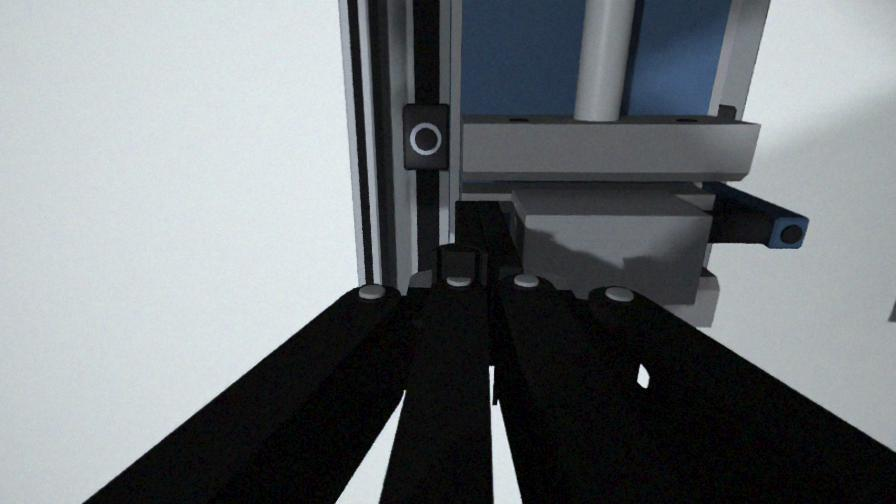

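>>> {"name": "move", "arguments": {"target": [0,0,0,0,0,0,0,-0.02,-0.05,-1,0.0058864,0.0053602,0,0.0040145,-0.001029,0,0.0019563,-1,-0.05,-1], "speed": 0.015, "cameras": []}}

>>> {"name": "execute_actions", "arguments": {"actions": [[[0,0,0,0,0,0,0,-0.02,-0.05,-1,0.00117727,0.00107203,0,0.0008029,-0.00020579,0,0.00039125,-1,-0.05,-1]],[[0,0,0,0,0,0,0,-0.02,-0.05,-1,0.00117727,0.00107203,0,0.0008029,-0.00020579,0,0.00039125,-1,-0.05,-1]]], "cameras": []}}

Scene clock: 880.70 s.
left_arm: end_effector_position=(+0.3964, +0.2148, +0.2191) position_measured=131 object_status=3 end_effector_quat_wxyz=(+0.001, -0.346, +0.938, -0.001) | right_arm: end_effector_position=(+0.5270, +0.2614, +0.0977) position_measured=231 object_status=3 end_effector_quat_wxyz=(+0.012, -0.001, +1.000, +0.007)
Joint names: [elbow, waist, upper arm roll, shoulder, wrist pitch, forearm roll, wrist roll]
Joint positions: left_arm=[-2.386 0.497 0.001 -0.288 2.099 -0.003 1.364] | right_arm=[-2.089 0.461 -0.001 0.246 2.362 0.001 2.029]
Joint velocities: within noise
Joint torques (N m): left_arm=[24.01 0.89 0.44 -21.82 2.52 0.89 -0.07] | right_arm=[23.93 0.1 1 -36.9 2.47 0.61 0.14]
External joint torques (N m): left_arm=[0.15 0.88 0.7 -0.3 0.08 0.21 -0.07] | right_arm=[1.72 0.05 0.72 1.44 -0.05 -0.01 0.14]
Flange force (N): left_arm=[0.1 1.7 -0.3] | right_arm=[-9.0 5.3 1.4]
Joint targets: left_arm=[-2.386 0.499 0.000 -0.290 2.097 0.000 1.364] | right_arm=[-2.087 0.462 0.000 0.247 2.364 0.000 2.033]
move: done
No camera images: "cameras" was empty.

Scene clock: 881.90 s.
left_arm: end_effector_position=(+0.3964, +0.2148, +0.2191) position_measured=131 object_status=3 end_effector_quat_wxyz=(+0.001, -0.346, +0.938, -0.001) | right_arm: end_effector_position=(+0.5273, +0.2637, +0.0978) position_measured=231 object_status=3 end_effector_quat_wxyz=(+0.013, +0.000, +1.000, +0.007)
Joint names: [elbow, waist, upper arm roll, shoulder, wrist pitch, forearm roll, wrist roll]
Joint positions: left_arm=[-2.386 0.497 0.001 -0.288 2.099 -0.003 1.364] | right_arm=[-2.085 0.464 -0.001 0.248 2.362 0.001 2.033]
Joint velocities: within noise
Joint torques (N m): left_arm=[24.02 0.86 0.42 -21.77 2.52 0.9 -0.05] | right_arm=[23.97 0.14 0.97 -37.25 2.47 0.61 0.12]
External joint torques (N m): left_arm=[0.11 0.84 0.66 -0.22 0.07 0.22 -0.05] | right_arm=[1.77 0.13 0.74 1.15 -0.05 -0.02 0.12]
External joint torques at the end of the 1st action: left_arm=[0.26 0.78 0.67 -0.37 0.08 0.21 -0.03] | right_arm=[1.7 0.03 0.62 1.12 -0.06 -0.04 0.07]
Flange force (N): left_arm=[0.0 1.6 -0.2] | right_arm=[-8.4 5.1 0.9]
Flange force at the end of the 1st action (N): left_arm=[0.0 1.6 -0.6] | right_arm=[-8.3 4.7 0.9]
Joint targets: left_arm=[-2.386 0.499 0.000 -0.290 2.097 0.000 1.364] | right_arm=[-2.083 0.465 0.000 0.250 2.363 0.000 2.036]
Step readings (joint positions of left_arm | right_arm; steps 1 to 15: 1st action; 16 to 30: 2nd action):
0: [-2.386 0.497 0.001 -0.288 2.099 -0.003 1.364] | [-2.089 0.461 -0.001 0.246 2.362 0.001 2.029]
1: [-2.386 0.497 0.001 -0.288 2.099 -0.003 1.364] | [-2.088 0.461 -0.001 0.246 2.362 0.001 2.029]
2: [-2.386 0.497 0.001 -0.288 2.099 -0.003 1.364] | [-2.088 0.461 -0.001 0.246 2.362 0.001 2.029]
4: [-2.386 0.497 0.001 -0.288 2.099 -0.003 1.364] | [-2.087 0.462 -0.001 0.246 2.362 0.001 2.030]
8: [-2.386 0.497 0.001 -0.288 2.099 -0.003 1.364] | [-2.087 0.462 -0.001 0.247 2.362 0.001 2.030]
15: [-2.386 0.497 0.001 -0.288 2.099 -0.003 1.364] | [-2.087 0.462 -0.001 0.247 2.362 0.001 2.031]
16: [-2.386 0.497 0.001 -0.288 2.099 -0.003 1.364] | [-2.087 0.462 -0.001 0.247 2.362 0.001 2.031]
17: [-2.386 0.497 0.001 -0.288 2.099 -0.003 1.364] | [-2.086 0.463 -0.001 0.247 2.362 0.001 2.031]
19: [-2.386 0.497 0.001 -0.288 2.099 -0.003 1.364] | [-2.086 0.463 -0.001 0.248 2.362 0.001 2.031]
23: [-2.386 0.497 0.001 -0.288 2.099 -0.003 1.364] | [-2.085 0.464 -0.001 0.248 2.362 0.001 2.032]
30: [-2.386 0.497 0.001 -0.288 2.099 -0.003 1.364] | [-2.085 0.464 -0.001 0.248 2.362 0.001 2.032]
No camera images: "cameras" was empty.

>>> {"name": "execute_actions", "arguments": {"actions": [], "cameras": []}}

Scene clock: 895.53 s.
left_arm: end_effector_position=(+0.3964, +0.2148, +0.2191) position_measured=131 object_status=3 end_effector_quat_wxyz=(+0.001, -0.346, +0.938, -0.001) | right_arm: end_effector_position=(+0.5274, +0.2637, +0.0979) position_measured=231 object_status=3 end_effector_quat_wxyz=(+0.013, +0.000, +1.000, +0.007)
Joint names: [elbow, waist, upper arm roll, shoulder, wrist pitch, forearm roll, wrist roll]
Joint positions: left_arm=[-2.386 0.497 0.001 -0.288 2.099 -0.003 1.364] | right_arm=[-2.085 0.464 -0.001 0.248 2.362 0.001 2.033]
Joint velocities: within noise
Joint torques (N m): left_arm=[24.02 0.84 0.49 -21.81 2.5 0.9 -0.05] | right_arm=[23.79 0.07 1.01 -37.27 2.5 0.61 0.15]
External joint torques (N m): left_arm=[0.19 0.72 0.62 -0.35 0.07 0.22 -0.05] | right_arm=[1.49 0.06 0.77 1.25 -0.04 -0.02 0.15]
Flange force (N): left_arm=[0.2 1.5 -0.5] | right_arm=[-7.7 4.7 1.2]
Joint targets: left_arm=[-2.386 0.499 0.000 -0.290 2.097 0.000 1.364] | right_arm=[-2.083 0.465 0.000 0.250 2.363 0.000 2.036]
Tool commands: left_gripper/position=-0.02 left_gripper/force_limit=-0.05 left_gripper/speed=-1.0 right_gripper/position=-1.0 right_gripper/force_limit=-0.05 right_gripper/speed=-1.0
No camera images: "cameras" was empty.

>>> {"name": "execute_actions", "arguments": {"actions": [[[0,0,0,0,0,0,0,-0.02,-0.05,-1,0.000588635,0.000536015,0,0.00040145,-0.000102895,0,0.000195625,-1,-0.05,-1]],[[0,0,0,0,0,0,0,-0.02,-0.05,-1,0.000588635,0.000536015,0,0.00040145,-0.000102895,0,0.000195625,-1,-0.05,-1]],[[0,0,0,0,0,0,0,-0.02,-0.05,-1,0.000588635,0.000536015,0,0.00040145,-0.000102895,0,0.000195625,-1,-0.05,-1]],[[0,0,0,0,0,0,0,-0.02,-0.05,-1,0.000588635,0.000536015,0,0.00040145,-0.000102895,0,0.000195625,-1,-0.05,-1]]], "cameras": []}}

Scene clock: 900.03 s.
left_arm: end_effector_position=(+0.3964, +0.2148, +0.2191) position_measured=131 object_status=3 end_effector_quat_wxyz=(+0.001, -0.346, +0.938, -0.001) | right_arm: end_effector_position=(+0.5276, +0.2652, +0.0977) position_measured=231 object_status=3 end_effector_quat_wxyz=(+0.013, +0.000, +1.000, +0.007)
Joint names: [elbow, waist, upper arm roll, shoulder, wrist pitch, forearm roll, wrist roll]
Joint positions: left_arm=[-2.386 0.497 0.001 -0.288 2.099 -0.003 1.364] | right_arm=[-2.082 0.466 -0.001 0.25 2.362 0.001 2.035]
Joint velocities: within noise
Joint torques (N m): left_arm=[24.01 0.87 0.47 -21.76 2.51 0.9 -0.03] | right_arm=[24.33 0.84 1.75 -37.17 2.74 0.59 0.13]
External joint torques (N m): left_arm=[0.05 0.91 0.78 -0.09 0.06 0.22 -0.03] | right_arm=[1.98 0.73 1.41 1.52 0.19 -0.04 0.13]
External joint torques at the end of the 1st action: left_arm=[0.1 0.9 0.78 -0.14 0.07 0.22 -0.03] | right_arm=[1.63 -0.01 0.62 1.21 -0.07 -0.01 0.1]
External joint torques at the end of the 2nd action: left_arm=[0.16 0.81 0.71 -0.28 0.07 0.22 -0.02] | right_arm=[1.9 0.18 0.82 1.09 -0.03 -0.01 0.14]
External joint torques at the end of the 3rd action: left_arm=[0.12 0.87 0.72 -0.16 0.07 0.22 -0.02] | right_arm=[1.97 0.15 1.09 1.25 0.24 -0.03 0.12]
Flange force (N): left_arm=[-0.3 1.8 0.0] | right_arm=[-9.2 6.8 2.0]
Flange force at the end of the 1st action (N): left_arm=[-0.3 1.8 -0.1] | right_arm=[-8.2 4.7 1.1]
Flange force at the end of the 2nd action (N): left_arm=[0.0 1.7 -0.4] | right_arm=[-8.7 5.4 0.8]
Flange force at the end of the 3rd action (N): left_arm=[-0.2 1.7 -0.2] | right_arm=[-8.9 5.6 1.6]
Joint targets: left_arm=[-2.386 0.499 0.000 -0.290 2.097 0.000 1.364] | right_arm=[-2.080 0.468 0.000 0.252 2.362 0.000 2.039]
Step readings (joint positions of left_arm | right_arm; steps 1 to 15: 1st action; 16 to 30: 2nd action; 31 to 45: 3rd action; 46 to 60: 4th action):
0: [-2.386 0.497 0.001 -0.288 2.099 -0.003 1.364] | [-2.085 0.464 -0.001 0.248 2.362 0.001 2.033]
1: [-2.386 0.497 0.001 -0.288 2.099 -0.003 1.364] | [-2.085 0.464 -0.001 0.248 2.362 0.001 2.033]
2: [-2.386 0.497 0.001 -0.288 2.099 -0.003 1.364] | [-2.084 0.464 -0.001 0.248 2.362 0.001 2.033]
4: [-2.386 0.497 0.001 -0.288 2.099 -0.003 1.364] | [-2.084 0.464 -0.001 0.248 2.362 0.001 2.033]
8: [-2.386 0.497 0.001 -0.288 2.099 -0.003 1.364] | [-2.084 0.465 -0.001 0.248 2.362 0.001 2.033]
15: [-2.386 0.497 0.001 -0.288 2.099 -0.003 1.364] | [-2.084 0.465 -0.001 0.249 2.362 0.001 2.033]
16: [-2.386 0.497 0.001 -0.288 2.099 -0.003 1.364] | [-2.084 0.465 -0.001 0.249 2.362 0.001 2.033]
17: [-2.386 0.497 0.001 -0.288 2.099 -0.003 1.364] | [-2.084 0.465 -0.001 0.249 2.362 0.001 2.033]
19: [-2.386 0.497 0.001 -0.288 2.099 -0.003 1.364] | [-2.084 0.465 -0.001 0.249 2.362 0.001 2.034]
23: [-2.386 0.497 0.001 -0.288 2.099 -0.003 1.364] | [-2.083 0.465 -0.001 0.249 2.362 0.001 2.034]
30: [-2.386 0.497 0.001 -0.288 2.099 -0.003 1.364] | [-2.083 0.465 -0.001 0.249 2.362 0.001 2.034]
31: [-2.386 0.497 0.001 -0.288 2.099 -0.003 1.364] | [-2.083 0.465 -0.001 0.249 2.362 0.001 2.034]
32: [-2.386 0.497 0.001 -0.288 2.099 -0.003 1.364] | [-2.083 0.466 -0.001 0.249 2.362 0.001 2.034]
34: [-2.386 0.497 0.001 -0.288 2.099 -0.003 1.364] | [-2.083 0.466 -0.001 0.249 2.362 0.001 2.034]
38: [-2.386 0.497 0.001 -0.288 2.099 -0.003 1.364] | [-2.083 0.466 -0.001 0.250 2.362 0.001 2.035]
45: [-2.386 0.497 0.001 -0.288 2.099 -0.003 1.364] | [-2.083 0.466 -0.001 0.250 2.362 0.001 2.035]
46: [-2.386 0.497 0.001 -0.288 2.099 -0.003 1.364] | [-2.083 0.466 -0.001 0.250 2.362 0.001 2.035]
47: [-2.386 0.497 0.001 -0.288 2.099 -0.003 1.364] | [-2.083 0.466 -0.001 0.250 2.362 0.001 2.035]
49: [-2.386 0.497 0.001 -0.288 2.099 -0.003 1.364] | [-2.082 0.466 -0.001 0.250 2.362 0.001 2.035]
53: [-2.386 0.497 0.001 -0.288 2.099 -0.003 1.364] | [-2.082 0.466 -0.001 0.250 2.362 0.001 2.035]
60: [-2.386 0.497 0.001 -0.288 2.099 -0.003 1.364] | [-2.082 0.466 -0.001 0.250 2.362 0.001 2.035]
No camera images: "cameras" was empty.

>>> {"name": "execute_actions", "arguments": {"actions": [[[0,0,0,0,0,0,0,-0.02,-0.05,-1,0.000588635,0.000536015,0,0.00040145,-0.000102895,0,0.000195625,-1,-0.05,-1]],[[0,0,0,0,0,0,0,-0.02,-0.05,-1,0.000588635,0.000536015,0,0.00040145,-0.000102895,0,0.000195625,-1,-0.05,-1]]], "cameras": []}}

Scene clock: 904.77 s.
left_arm: end_effector_position=(+0.3964, +0.2148, +0.2191) position_measured=131 object_status=3 end_effector_quat_wxyz=(+0.001, -0.346, +0.938, -0.001) | right_arm: end_effector_position=(+0.5277, +0.2653, +0.0976) position_measured=231 object_status=3 end_effector_quat_wxyz=(+0.013, +0.000, +1.000, +0.007)
Joint names: [elbow, waist, upper arm roll, shoulder, wrist pitch, forearm roll, wrist roll]
Joint positions: left_arm=[-2.386 0.497 0.001 -0.288 2.099 -0.003 1.364] | right_arm=[-2.081 0.467 -0.001 0.251 2.361 0.001 2.037]
Joint velocities: within noise
Joint torques (N m): left_arm=[24.01 0.87 0.49 -21.8 2.52 0.89 -0.04] | right_arm=[24.53 1.44 1.96 -37.1 2.84 0.67 0.08]
External joint torques (N m): left_arm=[0.12 0.88 0.77 -0.23 0.07 0.21 -0.04] | right_arm=[2.24 1.42 1.7 1.49 0.3 0.04 0.08]
External joint torques at the end of the 1st action: left_arm=[0.22 0.82 0.65 -0.3 0.08 0.21 -0.01] | right_arm=[2.22 1.28 1.69 1.35 0.25 0 0.17]
Flange force (N): left_arm=[0.0 1.8 -0.2] | right_arm=[-9.6 7.9 2.0]
Flange force at the end of the 1st action (N): left_arm=[-0.1 1.6 -0.5] | right_arm=[-9.2 7.7 1.7]
Joint targets: left_arm=[-2.386 0.499 0.000 -0.290 2.097 0.000 1.364] | right_arm=[-2.078 0.470 0.000 0.253 2.361 0.000 2.041]
Step readings (joint positions of left_arm | right_arm; steps 1 to 15: 1st action; 16 to 30: 2nd action):
0: [-2.386 0.497 0.001 -0.288 2.099 -0.003 1.364] | [-2.082 0.466 -0.001 0.250 2.362 0.001 2.036]
1: [-2.386 0.497 0.001 -0.288 2.099 -0.003 1.364] | [-2.082 0.466 -0.001 0.250 2.362 0.001 2.036]
2: [-2.386 0.497 0.001 -0.288 2.099 -0.003 1.364] | [-2.082 0.466 -0.001 0.250 2.362 0.001 2.036]
4: [-2.386 0.497 0.001 -0.288 2.099 -0.003 1.364] | [-2.082 0.466 -0.001 0.250 2.362 0.001 2.036]
8: [-2.386 0.497 0.001 -0.288 2.099 -0.003 1.364] | [-2.082 0.466 -0.001 0.250 2.362 0.001 2.036]
15: [-2.386 0.497 0.001 -0.288 2.099 -0.003 1.364] | [-2.082 0.466 -0.001 0.250 2.362 0.001 2.036]
16: [-2.386 0.497 0.001 -0.288 2.099 -0.003 1.364] | [-2.082 0.466 -0.001 0.251 2.362 0.001 2.036]
17: [-2.386 0.497 0.001 -0.288 2.099 -0.003 1.364] | [-2.081 0.466 -0.001 0.251 2.362 0.001 2.036]
19: [-2.386 0.497 0.001 -0.288 2.099 -0.003 1.364] | [-2.081 0.466 -0.001 0.251 2.362 0.001 2.036]
23: [-2.386 0.497 0.001 -0.288 2.099 -0.003 1.364] | [-2.081 0.467 -0.001 0.251 2.361 0.001 2.036]
30: [-2.386 0.497 0.001 -0.288 2.099 -0.003 1.364] | [-2.081 0.467 -0.001 0.251 2.361 0.001 2.036]
No camera images: "cameras" was empty.

>>> {"name": "move", "arguments": {"target": [[0,0,0,0,0,0,0,-0.02,-0.05,-1,-0.015502,-0.013893,0,-0.010586,0.002703,0,-0.00507,-1,-0.05,-1],[0,0,0,0,0,0,0,-0.02,-0.05,-1,0.015104,-0.013893,0,-0.064238,-0.043614,0,-0.00507,-1,-0.05,-1],[0,0,0,0,0,0,0,-0.02,-0.05,-1,0.40533,0.036193,0,0.158595,-0.147185,0,0.013208,-1,-0.05,-1]], "speed": [0.05, 0.3, 0.6], "blend": [0, 0.03, 0], "cameras": ["cam_high", "cam_right_wrist"]}}

Scene clock: 931.70 s.
left_arm: end_effector_position=(+0.3964, +0.2148, +0.2191) position_measured=131 object_status=3 end_effector_quat_wxyz=(+0.001, -0.346, +0.938, -0.001) | right_arm: end_effector_position=(+0.6016, +0.3443, +0.1807) position_measured=231 object_status=3 end_effector_quat_wxyz=(+0.002, -0.002, +1.000, +0.001)
Joint names: [elbow, waist, upper arm roll, shoulder, wrist pitch, forearm roll, wrist roll]
Joint positions: left_arm=[-2.386 0.497 0.001 -0.288 2.099 -0.003 1.364] | right_arm=[-1.502 0.521 -0.001 0.478 1.984 0.001 2.087]
Joint velocities: left_arm=[within noise] | right_arm=[0.002 -0.001 0.001 -0.001 -0.003 0 0.005]
Joint torques (N m): left_arm=[23.96 0.84 0.45 -21.77 2.51 0.9 0] | right_arm=[26.39 -0.12 1.27 -46.25 2.07 0.82 0.01]
External joint torques (N m): left_arm=[0.01 0.82 0.69 -0.13 0.05 0.21 0] | right_arm=[1.88 -0.09 0.85 1.15 -0.38 0.01 0.01]
Flange force (N): left_arm=[0.0 1.7 0.0] | right_arm=[-13.0 7.6 -2.8]
Joint targets: left_arm=[-2.386 0.499 0.000 -0.290 2.097 0.000 1.364] | right_arm=[-1.500 0.522 0.000 0.479 1.979 0.000 2.092]
move: done
camera_calibration:
cam_right_wrist: T_world_to_cam=[[-0.0203712, 0.99978, -0.00508478, -0.321608], [0.936363, 0.0208612, 0.350413, -0.629774], [0.350442, 0.00237714, -0.936581, 0.093151], [0, 0, 0, 1]] pos_world=[0.550502, 0.334454, 0.306289]
Images, in order (width x height): cam_high 896x504, cam_right_wrist 896x504.

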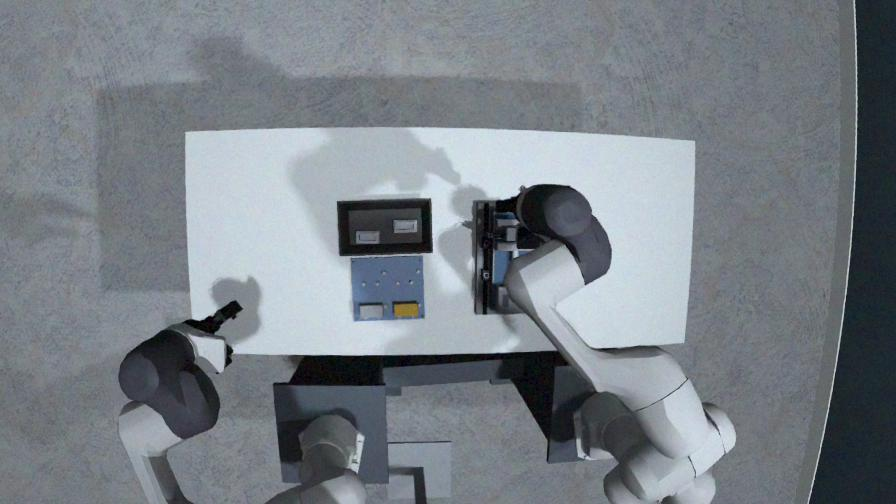

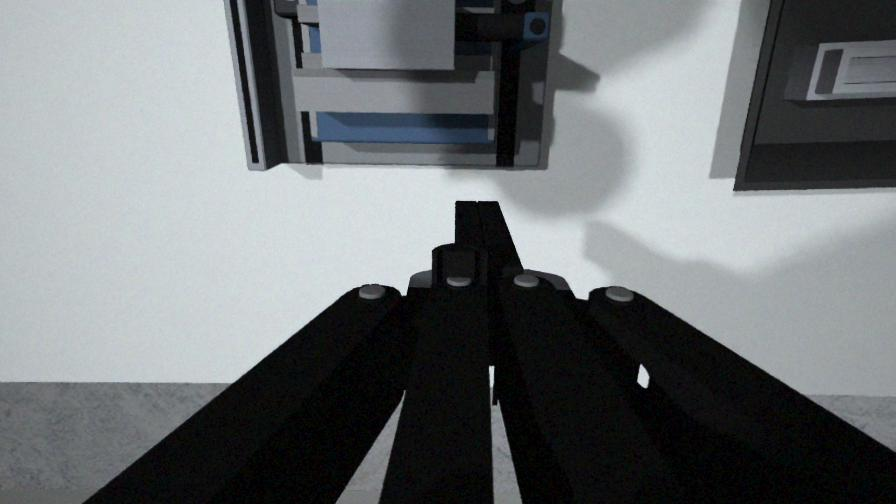

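>>> {"name": "zoom_image", "arguments": {"camera": "cam_right_wrist", "region": [220, 0, 560, 190]}}

>>> {"name": "zoom_image", "arguments": {"camera": "cam_high", "region": [310, 180, 460, 340]}}

Scaled by 1.482 from the camera's 896x504 image, which has a finer 1280x720 frame.

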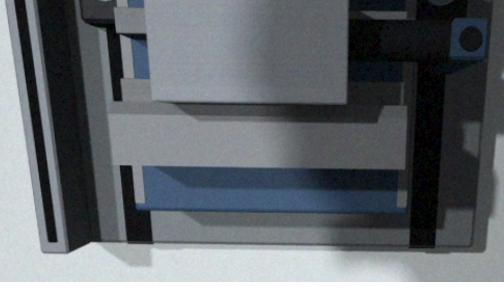

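Scaled by 3.150 from the camera's 896x504 image, which has a finer 1280x720 frame.

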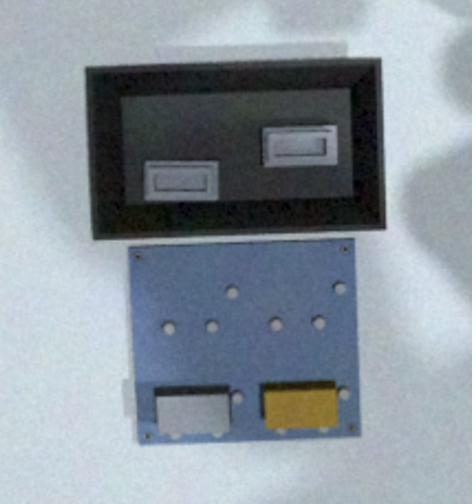

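>>> {"name": "zoom_image", "arguments": {"camera": "cam_high", "region": [340, 200, 436, 256]}}

>>> {"name": "zoom_image", "arguments": {"camera": "cam_right_wrist", "region": [290, 0, 490, 110]}}

Scaled by 5.250 from the camera's 896x504 image, which has a finer 1280x720 frame.

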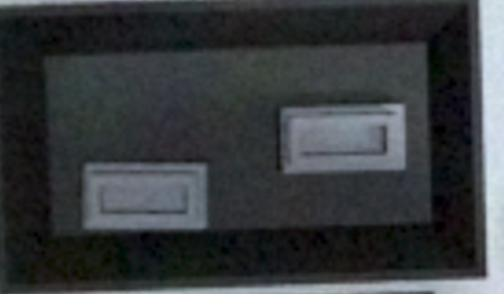

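Scaled by 2.520 from the camera's 896x504 image, which has a finer 1280x720 frame.

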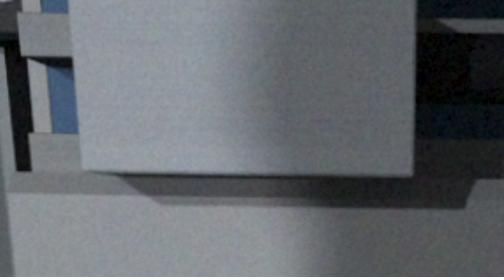

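>>> {"name": "zoom_image", "arguments": {"camera": "cam_right_wrist", "region": [290, 45, 350, 95]}}

>>> {"name": "zoom_image", "arguments": {"camera": "cam_right_wrist", "region": [430, 0, 510, 80]}}

Scaled by 8.400 from the camera's 896x504 image, which has a finer 1280x720 frame.

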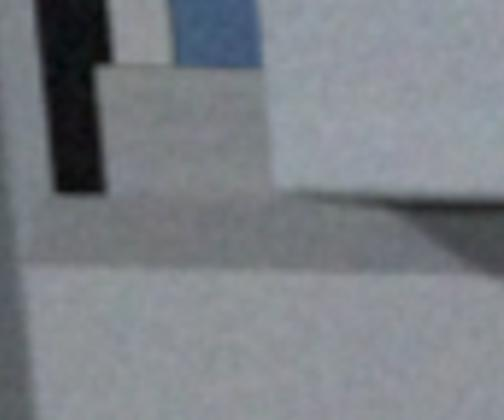

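Scaled by 6.300 from the camera's 896x504 image, which has a finer 1280x720 frame.

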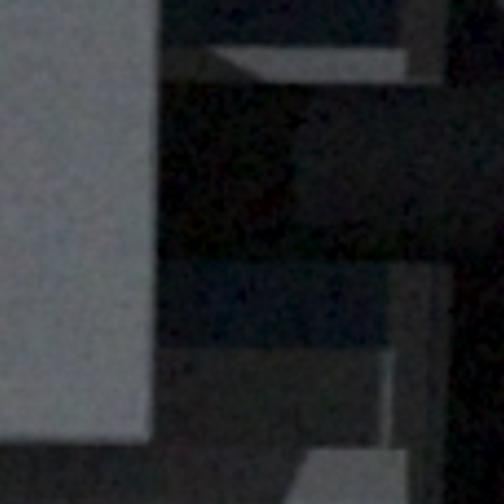

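>>> {"name": "zoom_image", "arguments": {"camera": "cam_right_wrist", "region": [340, 50, 400, 95]}}

>>> {"name": "zoom_image", "arguments": {"camera": "cam_right_wrist", "region": [395, 50, 505, 95]}}

Scaled by 8.400 from the camera's 896x504 image, which has a finer 1280x720 frame.

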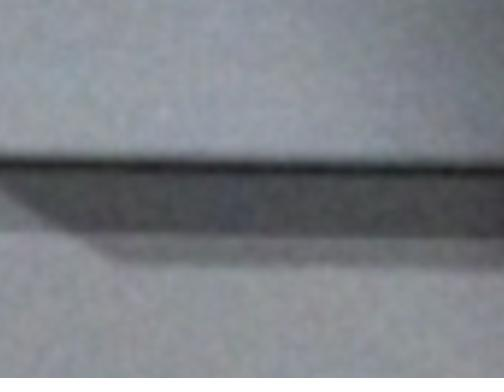

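Scaled by 4.582 from the camera's 896x504 image, which has a finer 1280x720 frame.

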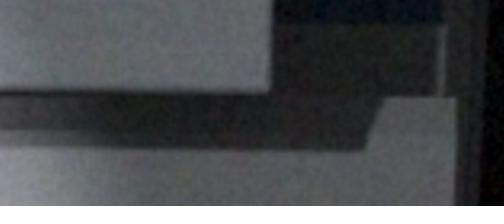

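>>> {"name": "move", "arguments": {"target": [0,0,0,0,0,0,0,-0.02,-0.05,-1,-0.620915,-0.505842,0,-0.539139,0.045337,0,-0.012131,-1,-0.05,-1], "speed": 0.9, "cameras": ["cam_high", "cam_left_wrist"]}}

Scene clock: 987.87 s.
left_arm: end_effector_position=(+0.3964, +0.2148, +0.2191) position_measured=131 object_status=3 end_effector_quat_wxyz=(+0.001, -0.346, +0.938, -0.001) | right_arm: end_effector_position=(+0.4406, -0.0894, +0.2195) position_measured=231 object_status=3 end_effector_quat_wxyz=(-0.002, +0.334, +0.943, +0.000)
Joint names: [elbow, waist, upper arm roll, shoulder, wrist pitch, forearm roll, wrist roll]
Joint positions: left_arm=[-2.386 0.497 0.001 -0.288 2.099 -0.003 1.364] | right_arm=[-2.384 -0.198 -0.002 -0.288 2.091 0.001 2.05]
Joint velocities: left_arm=[within noise] | right_arm=[-0.001 -0.001 0.001 -0.001 0.005 0.002 -0.006]
Joint torques (N m): left_arm=[24.05 0.87 0.47 -21.8 2.53 0.9 -0.03] | right_arm=[25.14 -0.93 0.73 -22.03 2.6 0.77 -0.34]
External joint torques (N m): left_arm=[0.18 0.89 0.77 -0.31 0.09 0.22 -0.03] | right_arm=[1.03 -0.97 0.95 -0.28 0.16 0.01 -0.34]
Flange force (N): left_arm=[0.0 1.8 -0.4] | right_arm=[-2.1 0.8 -1.6]
Joint targets: left_arm=[-2.386 0.499 0.000 -0.290 2.097 0.000 1.364] | right_arm=[-2.386 -0.200 0.000 -0.290 2.097 0.000 2.045]
move: done
camera_calibration:
cam_left_wrist: T_world_to_cam=[[-0.648842, 0.760921, -0.00205695, 0.101232], [0.715458, 0.610992, 0.338835, -0.481018], [0.259083, 0.218379, -0.940844, 0.199463], [0, 0, 0, 1]] pos_world=[0.358154, 0.17331, 0.350858]
Images, in order (width x height): cam_high 896x504, cam_left_wrist 896x504.

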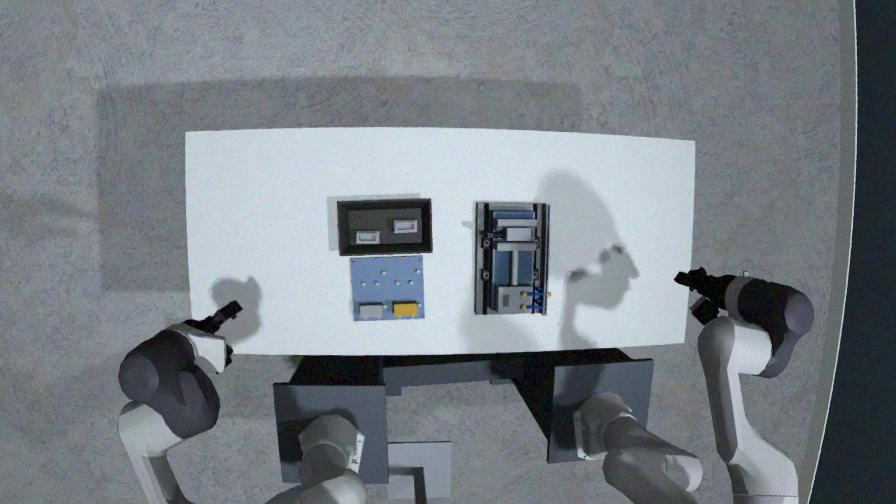

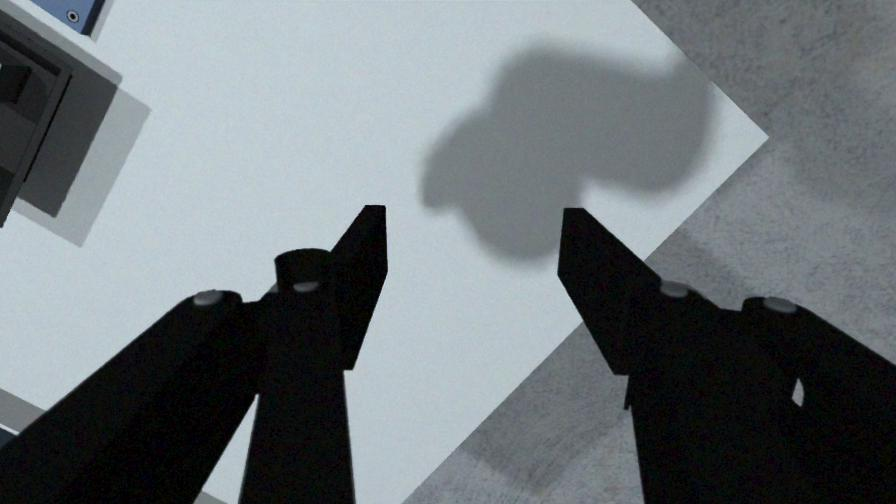

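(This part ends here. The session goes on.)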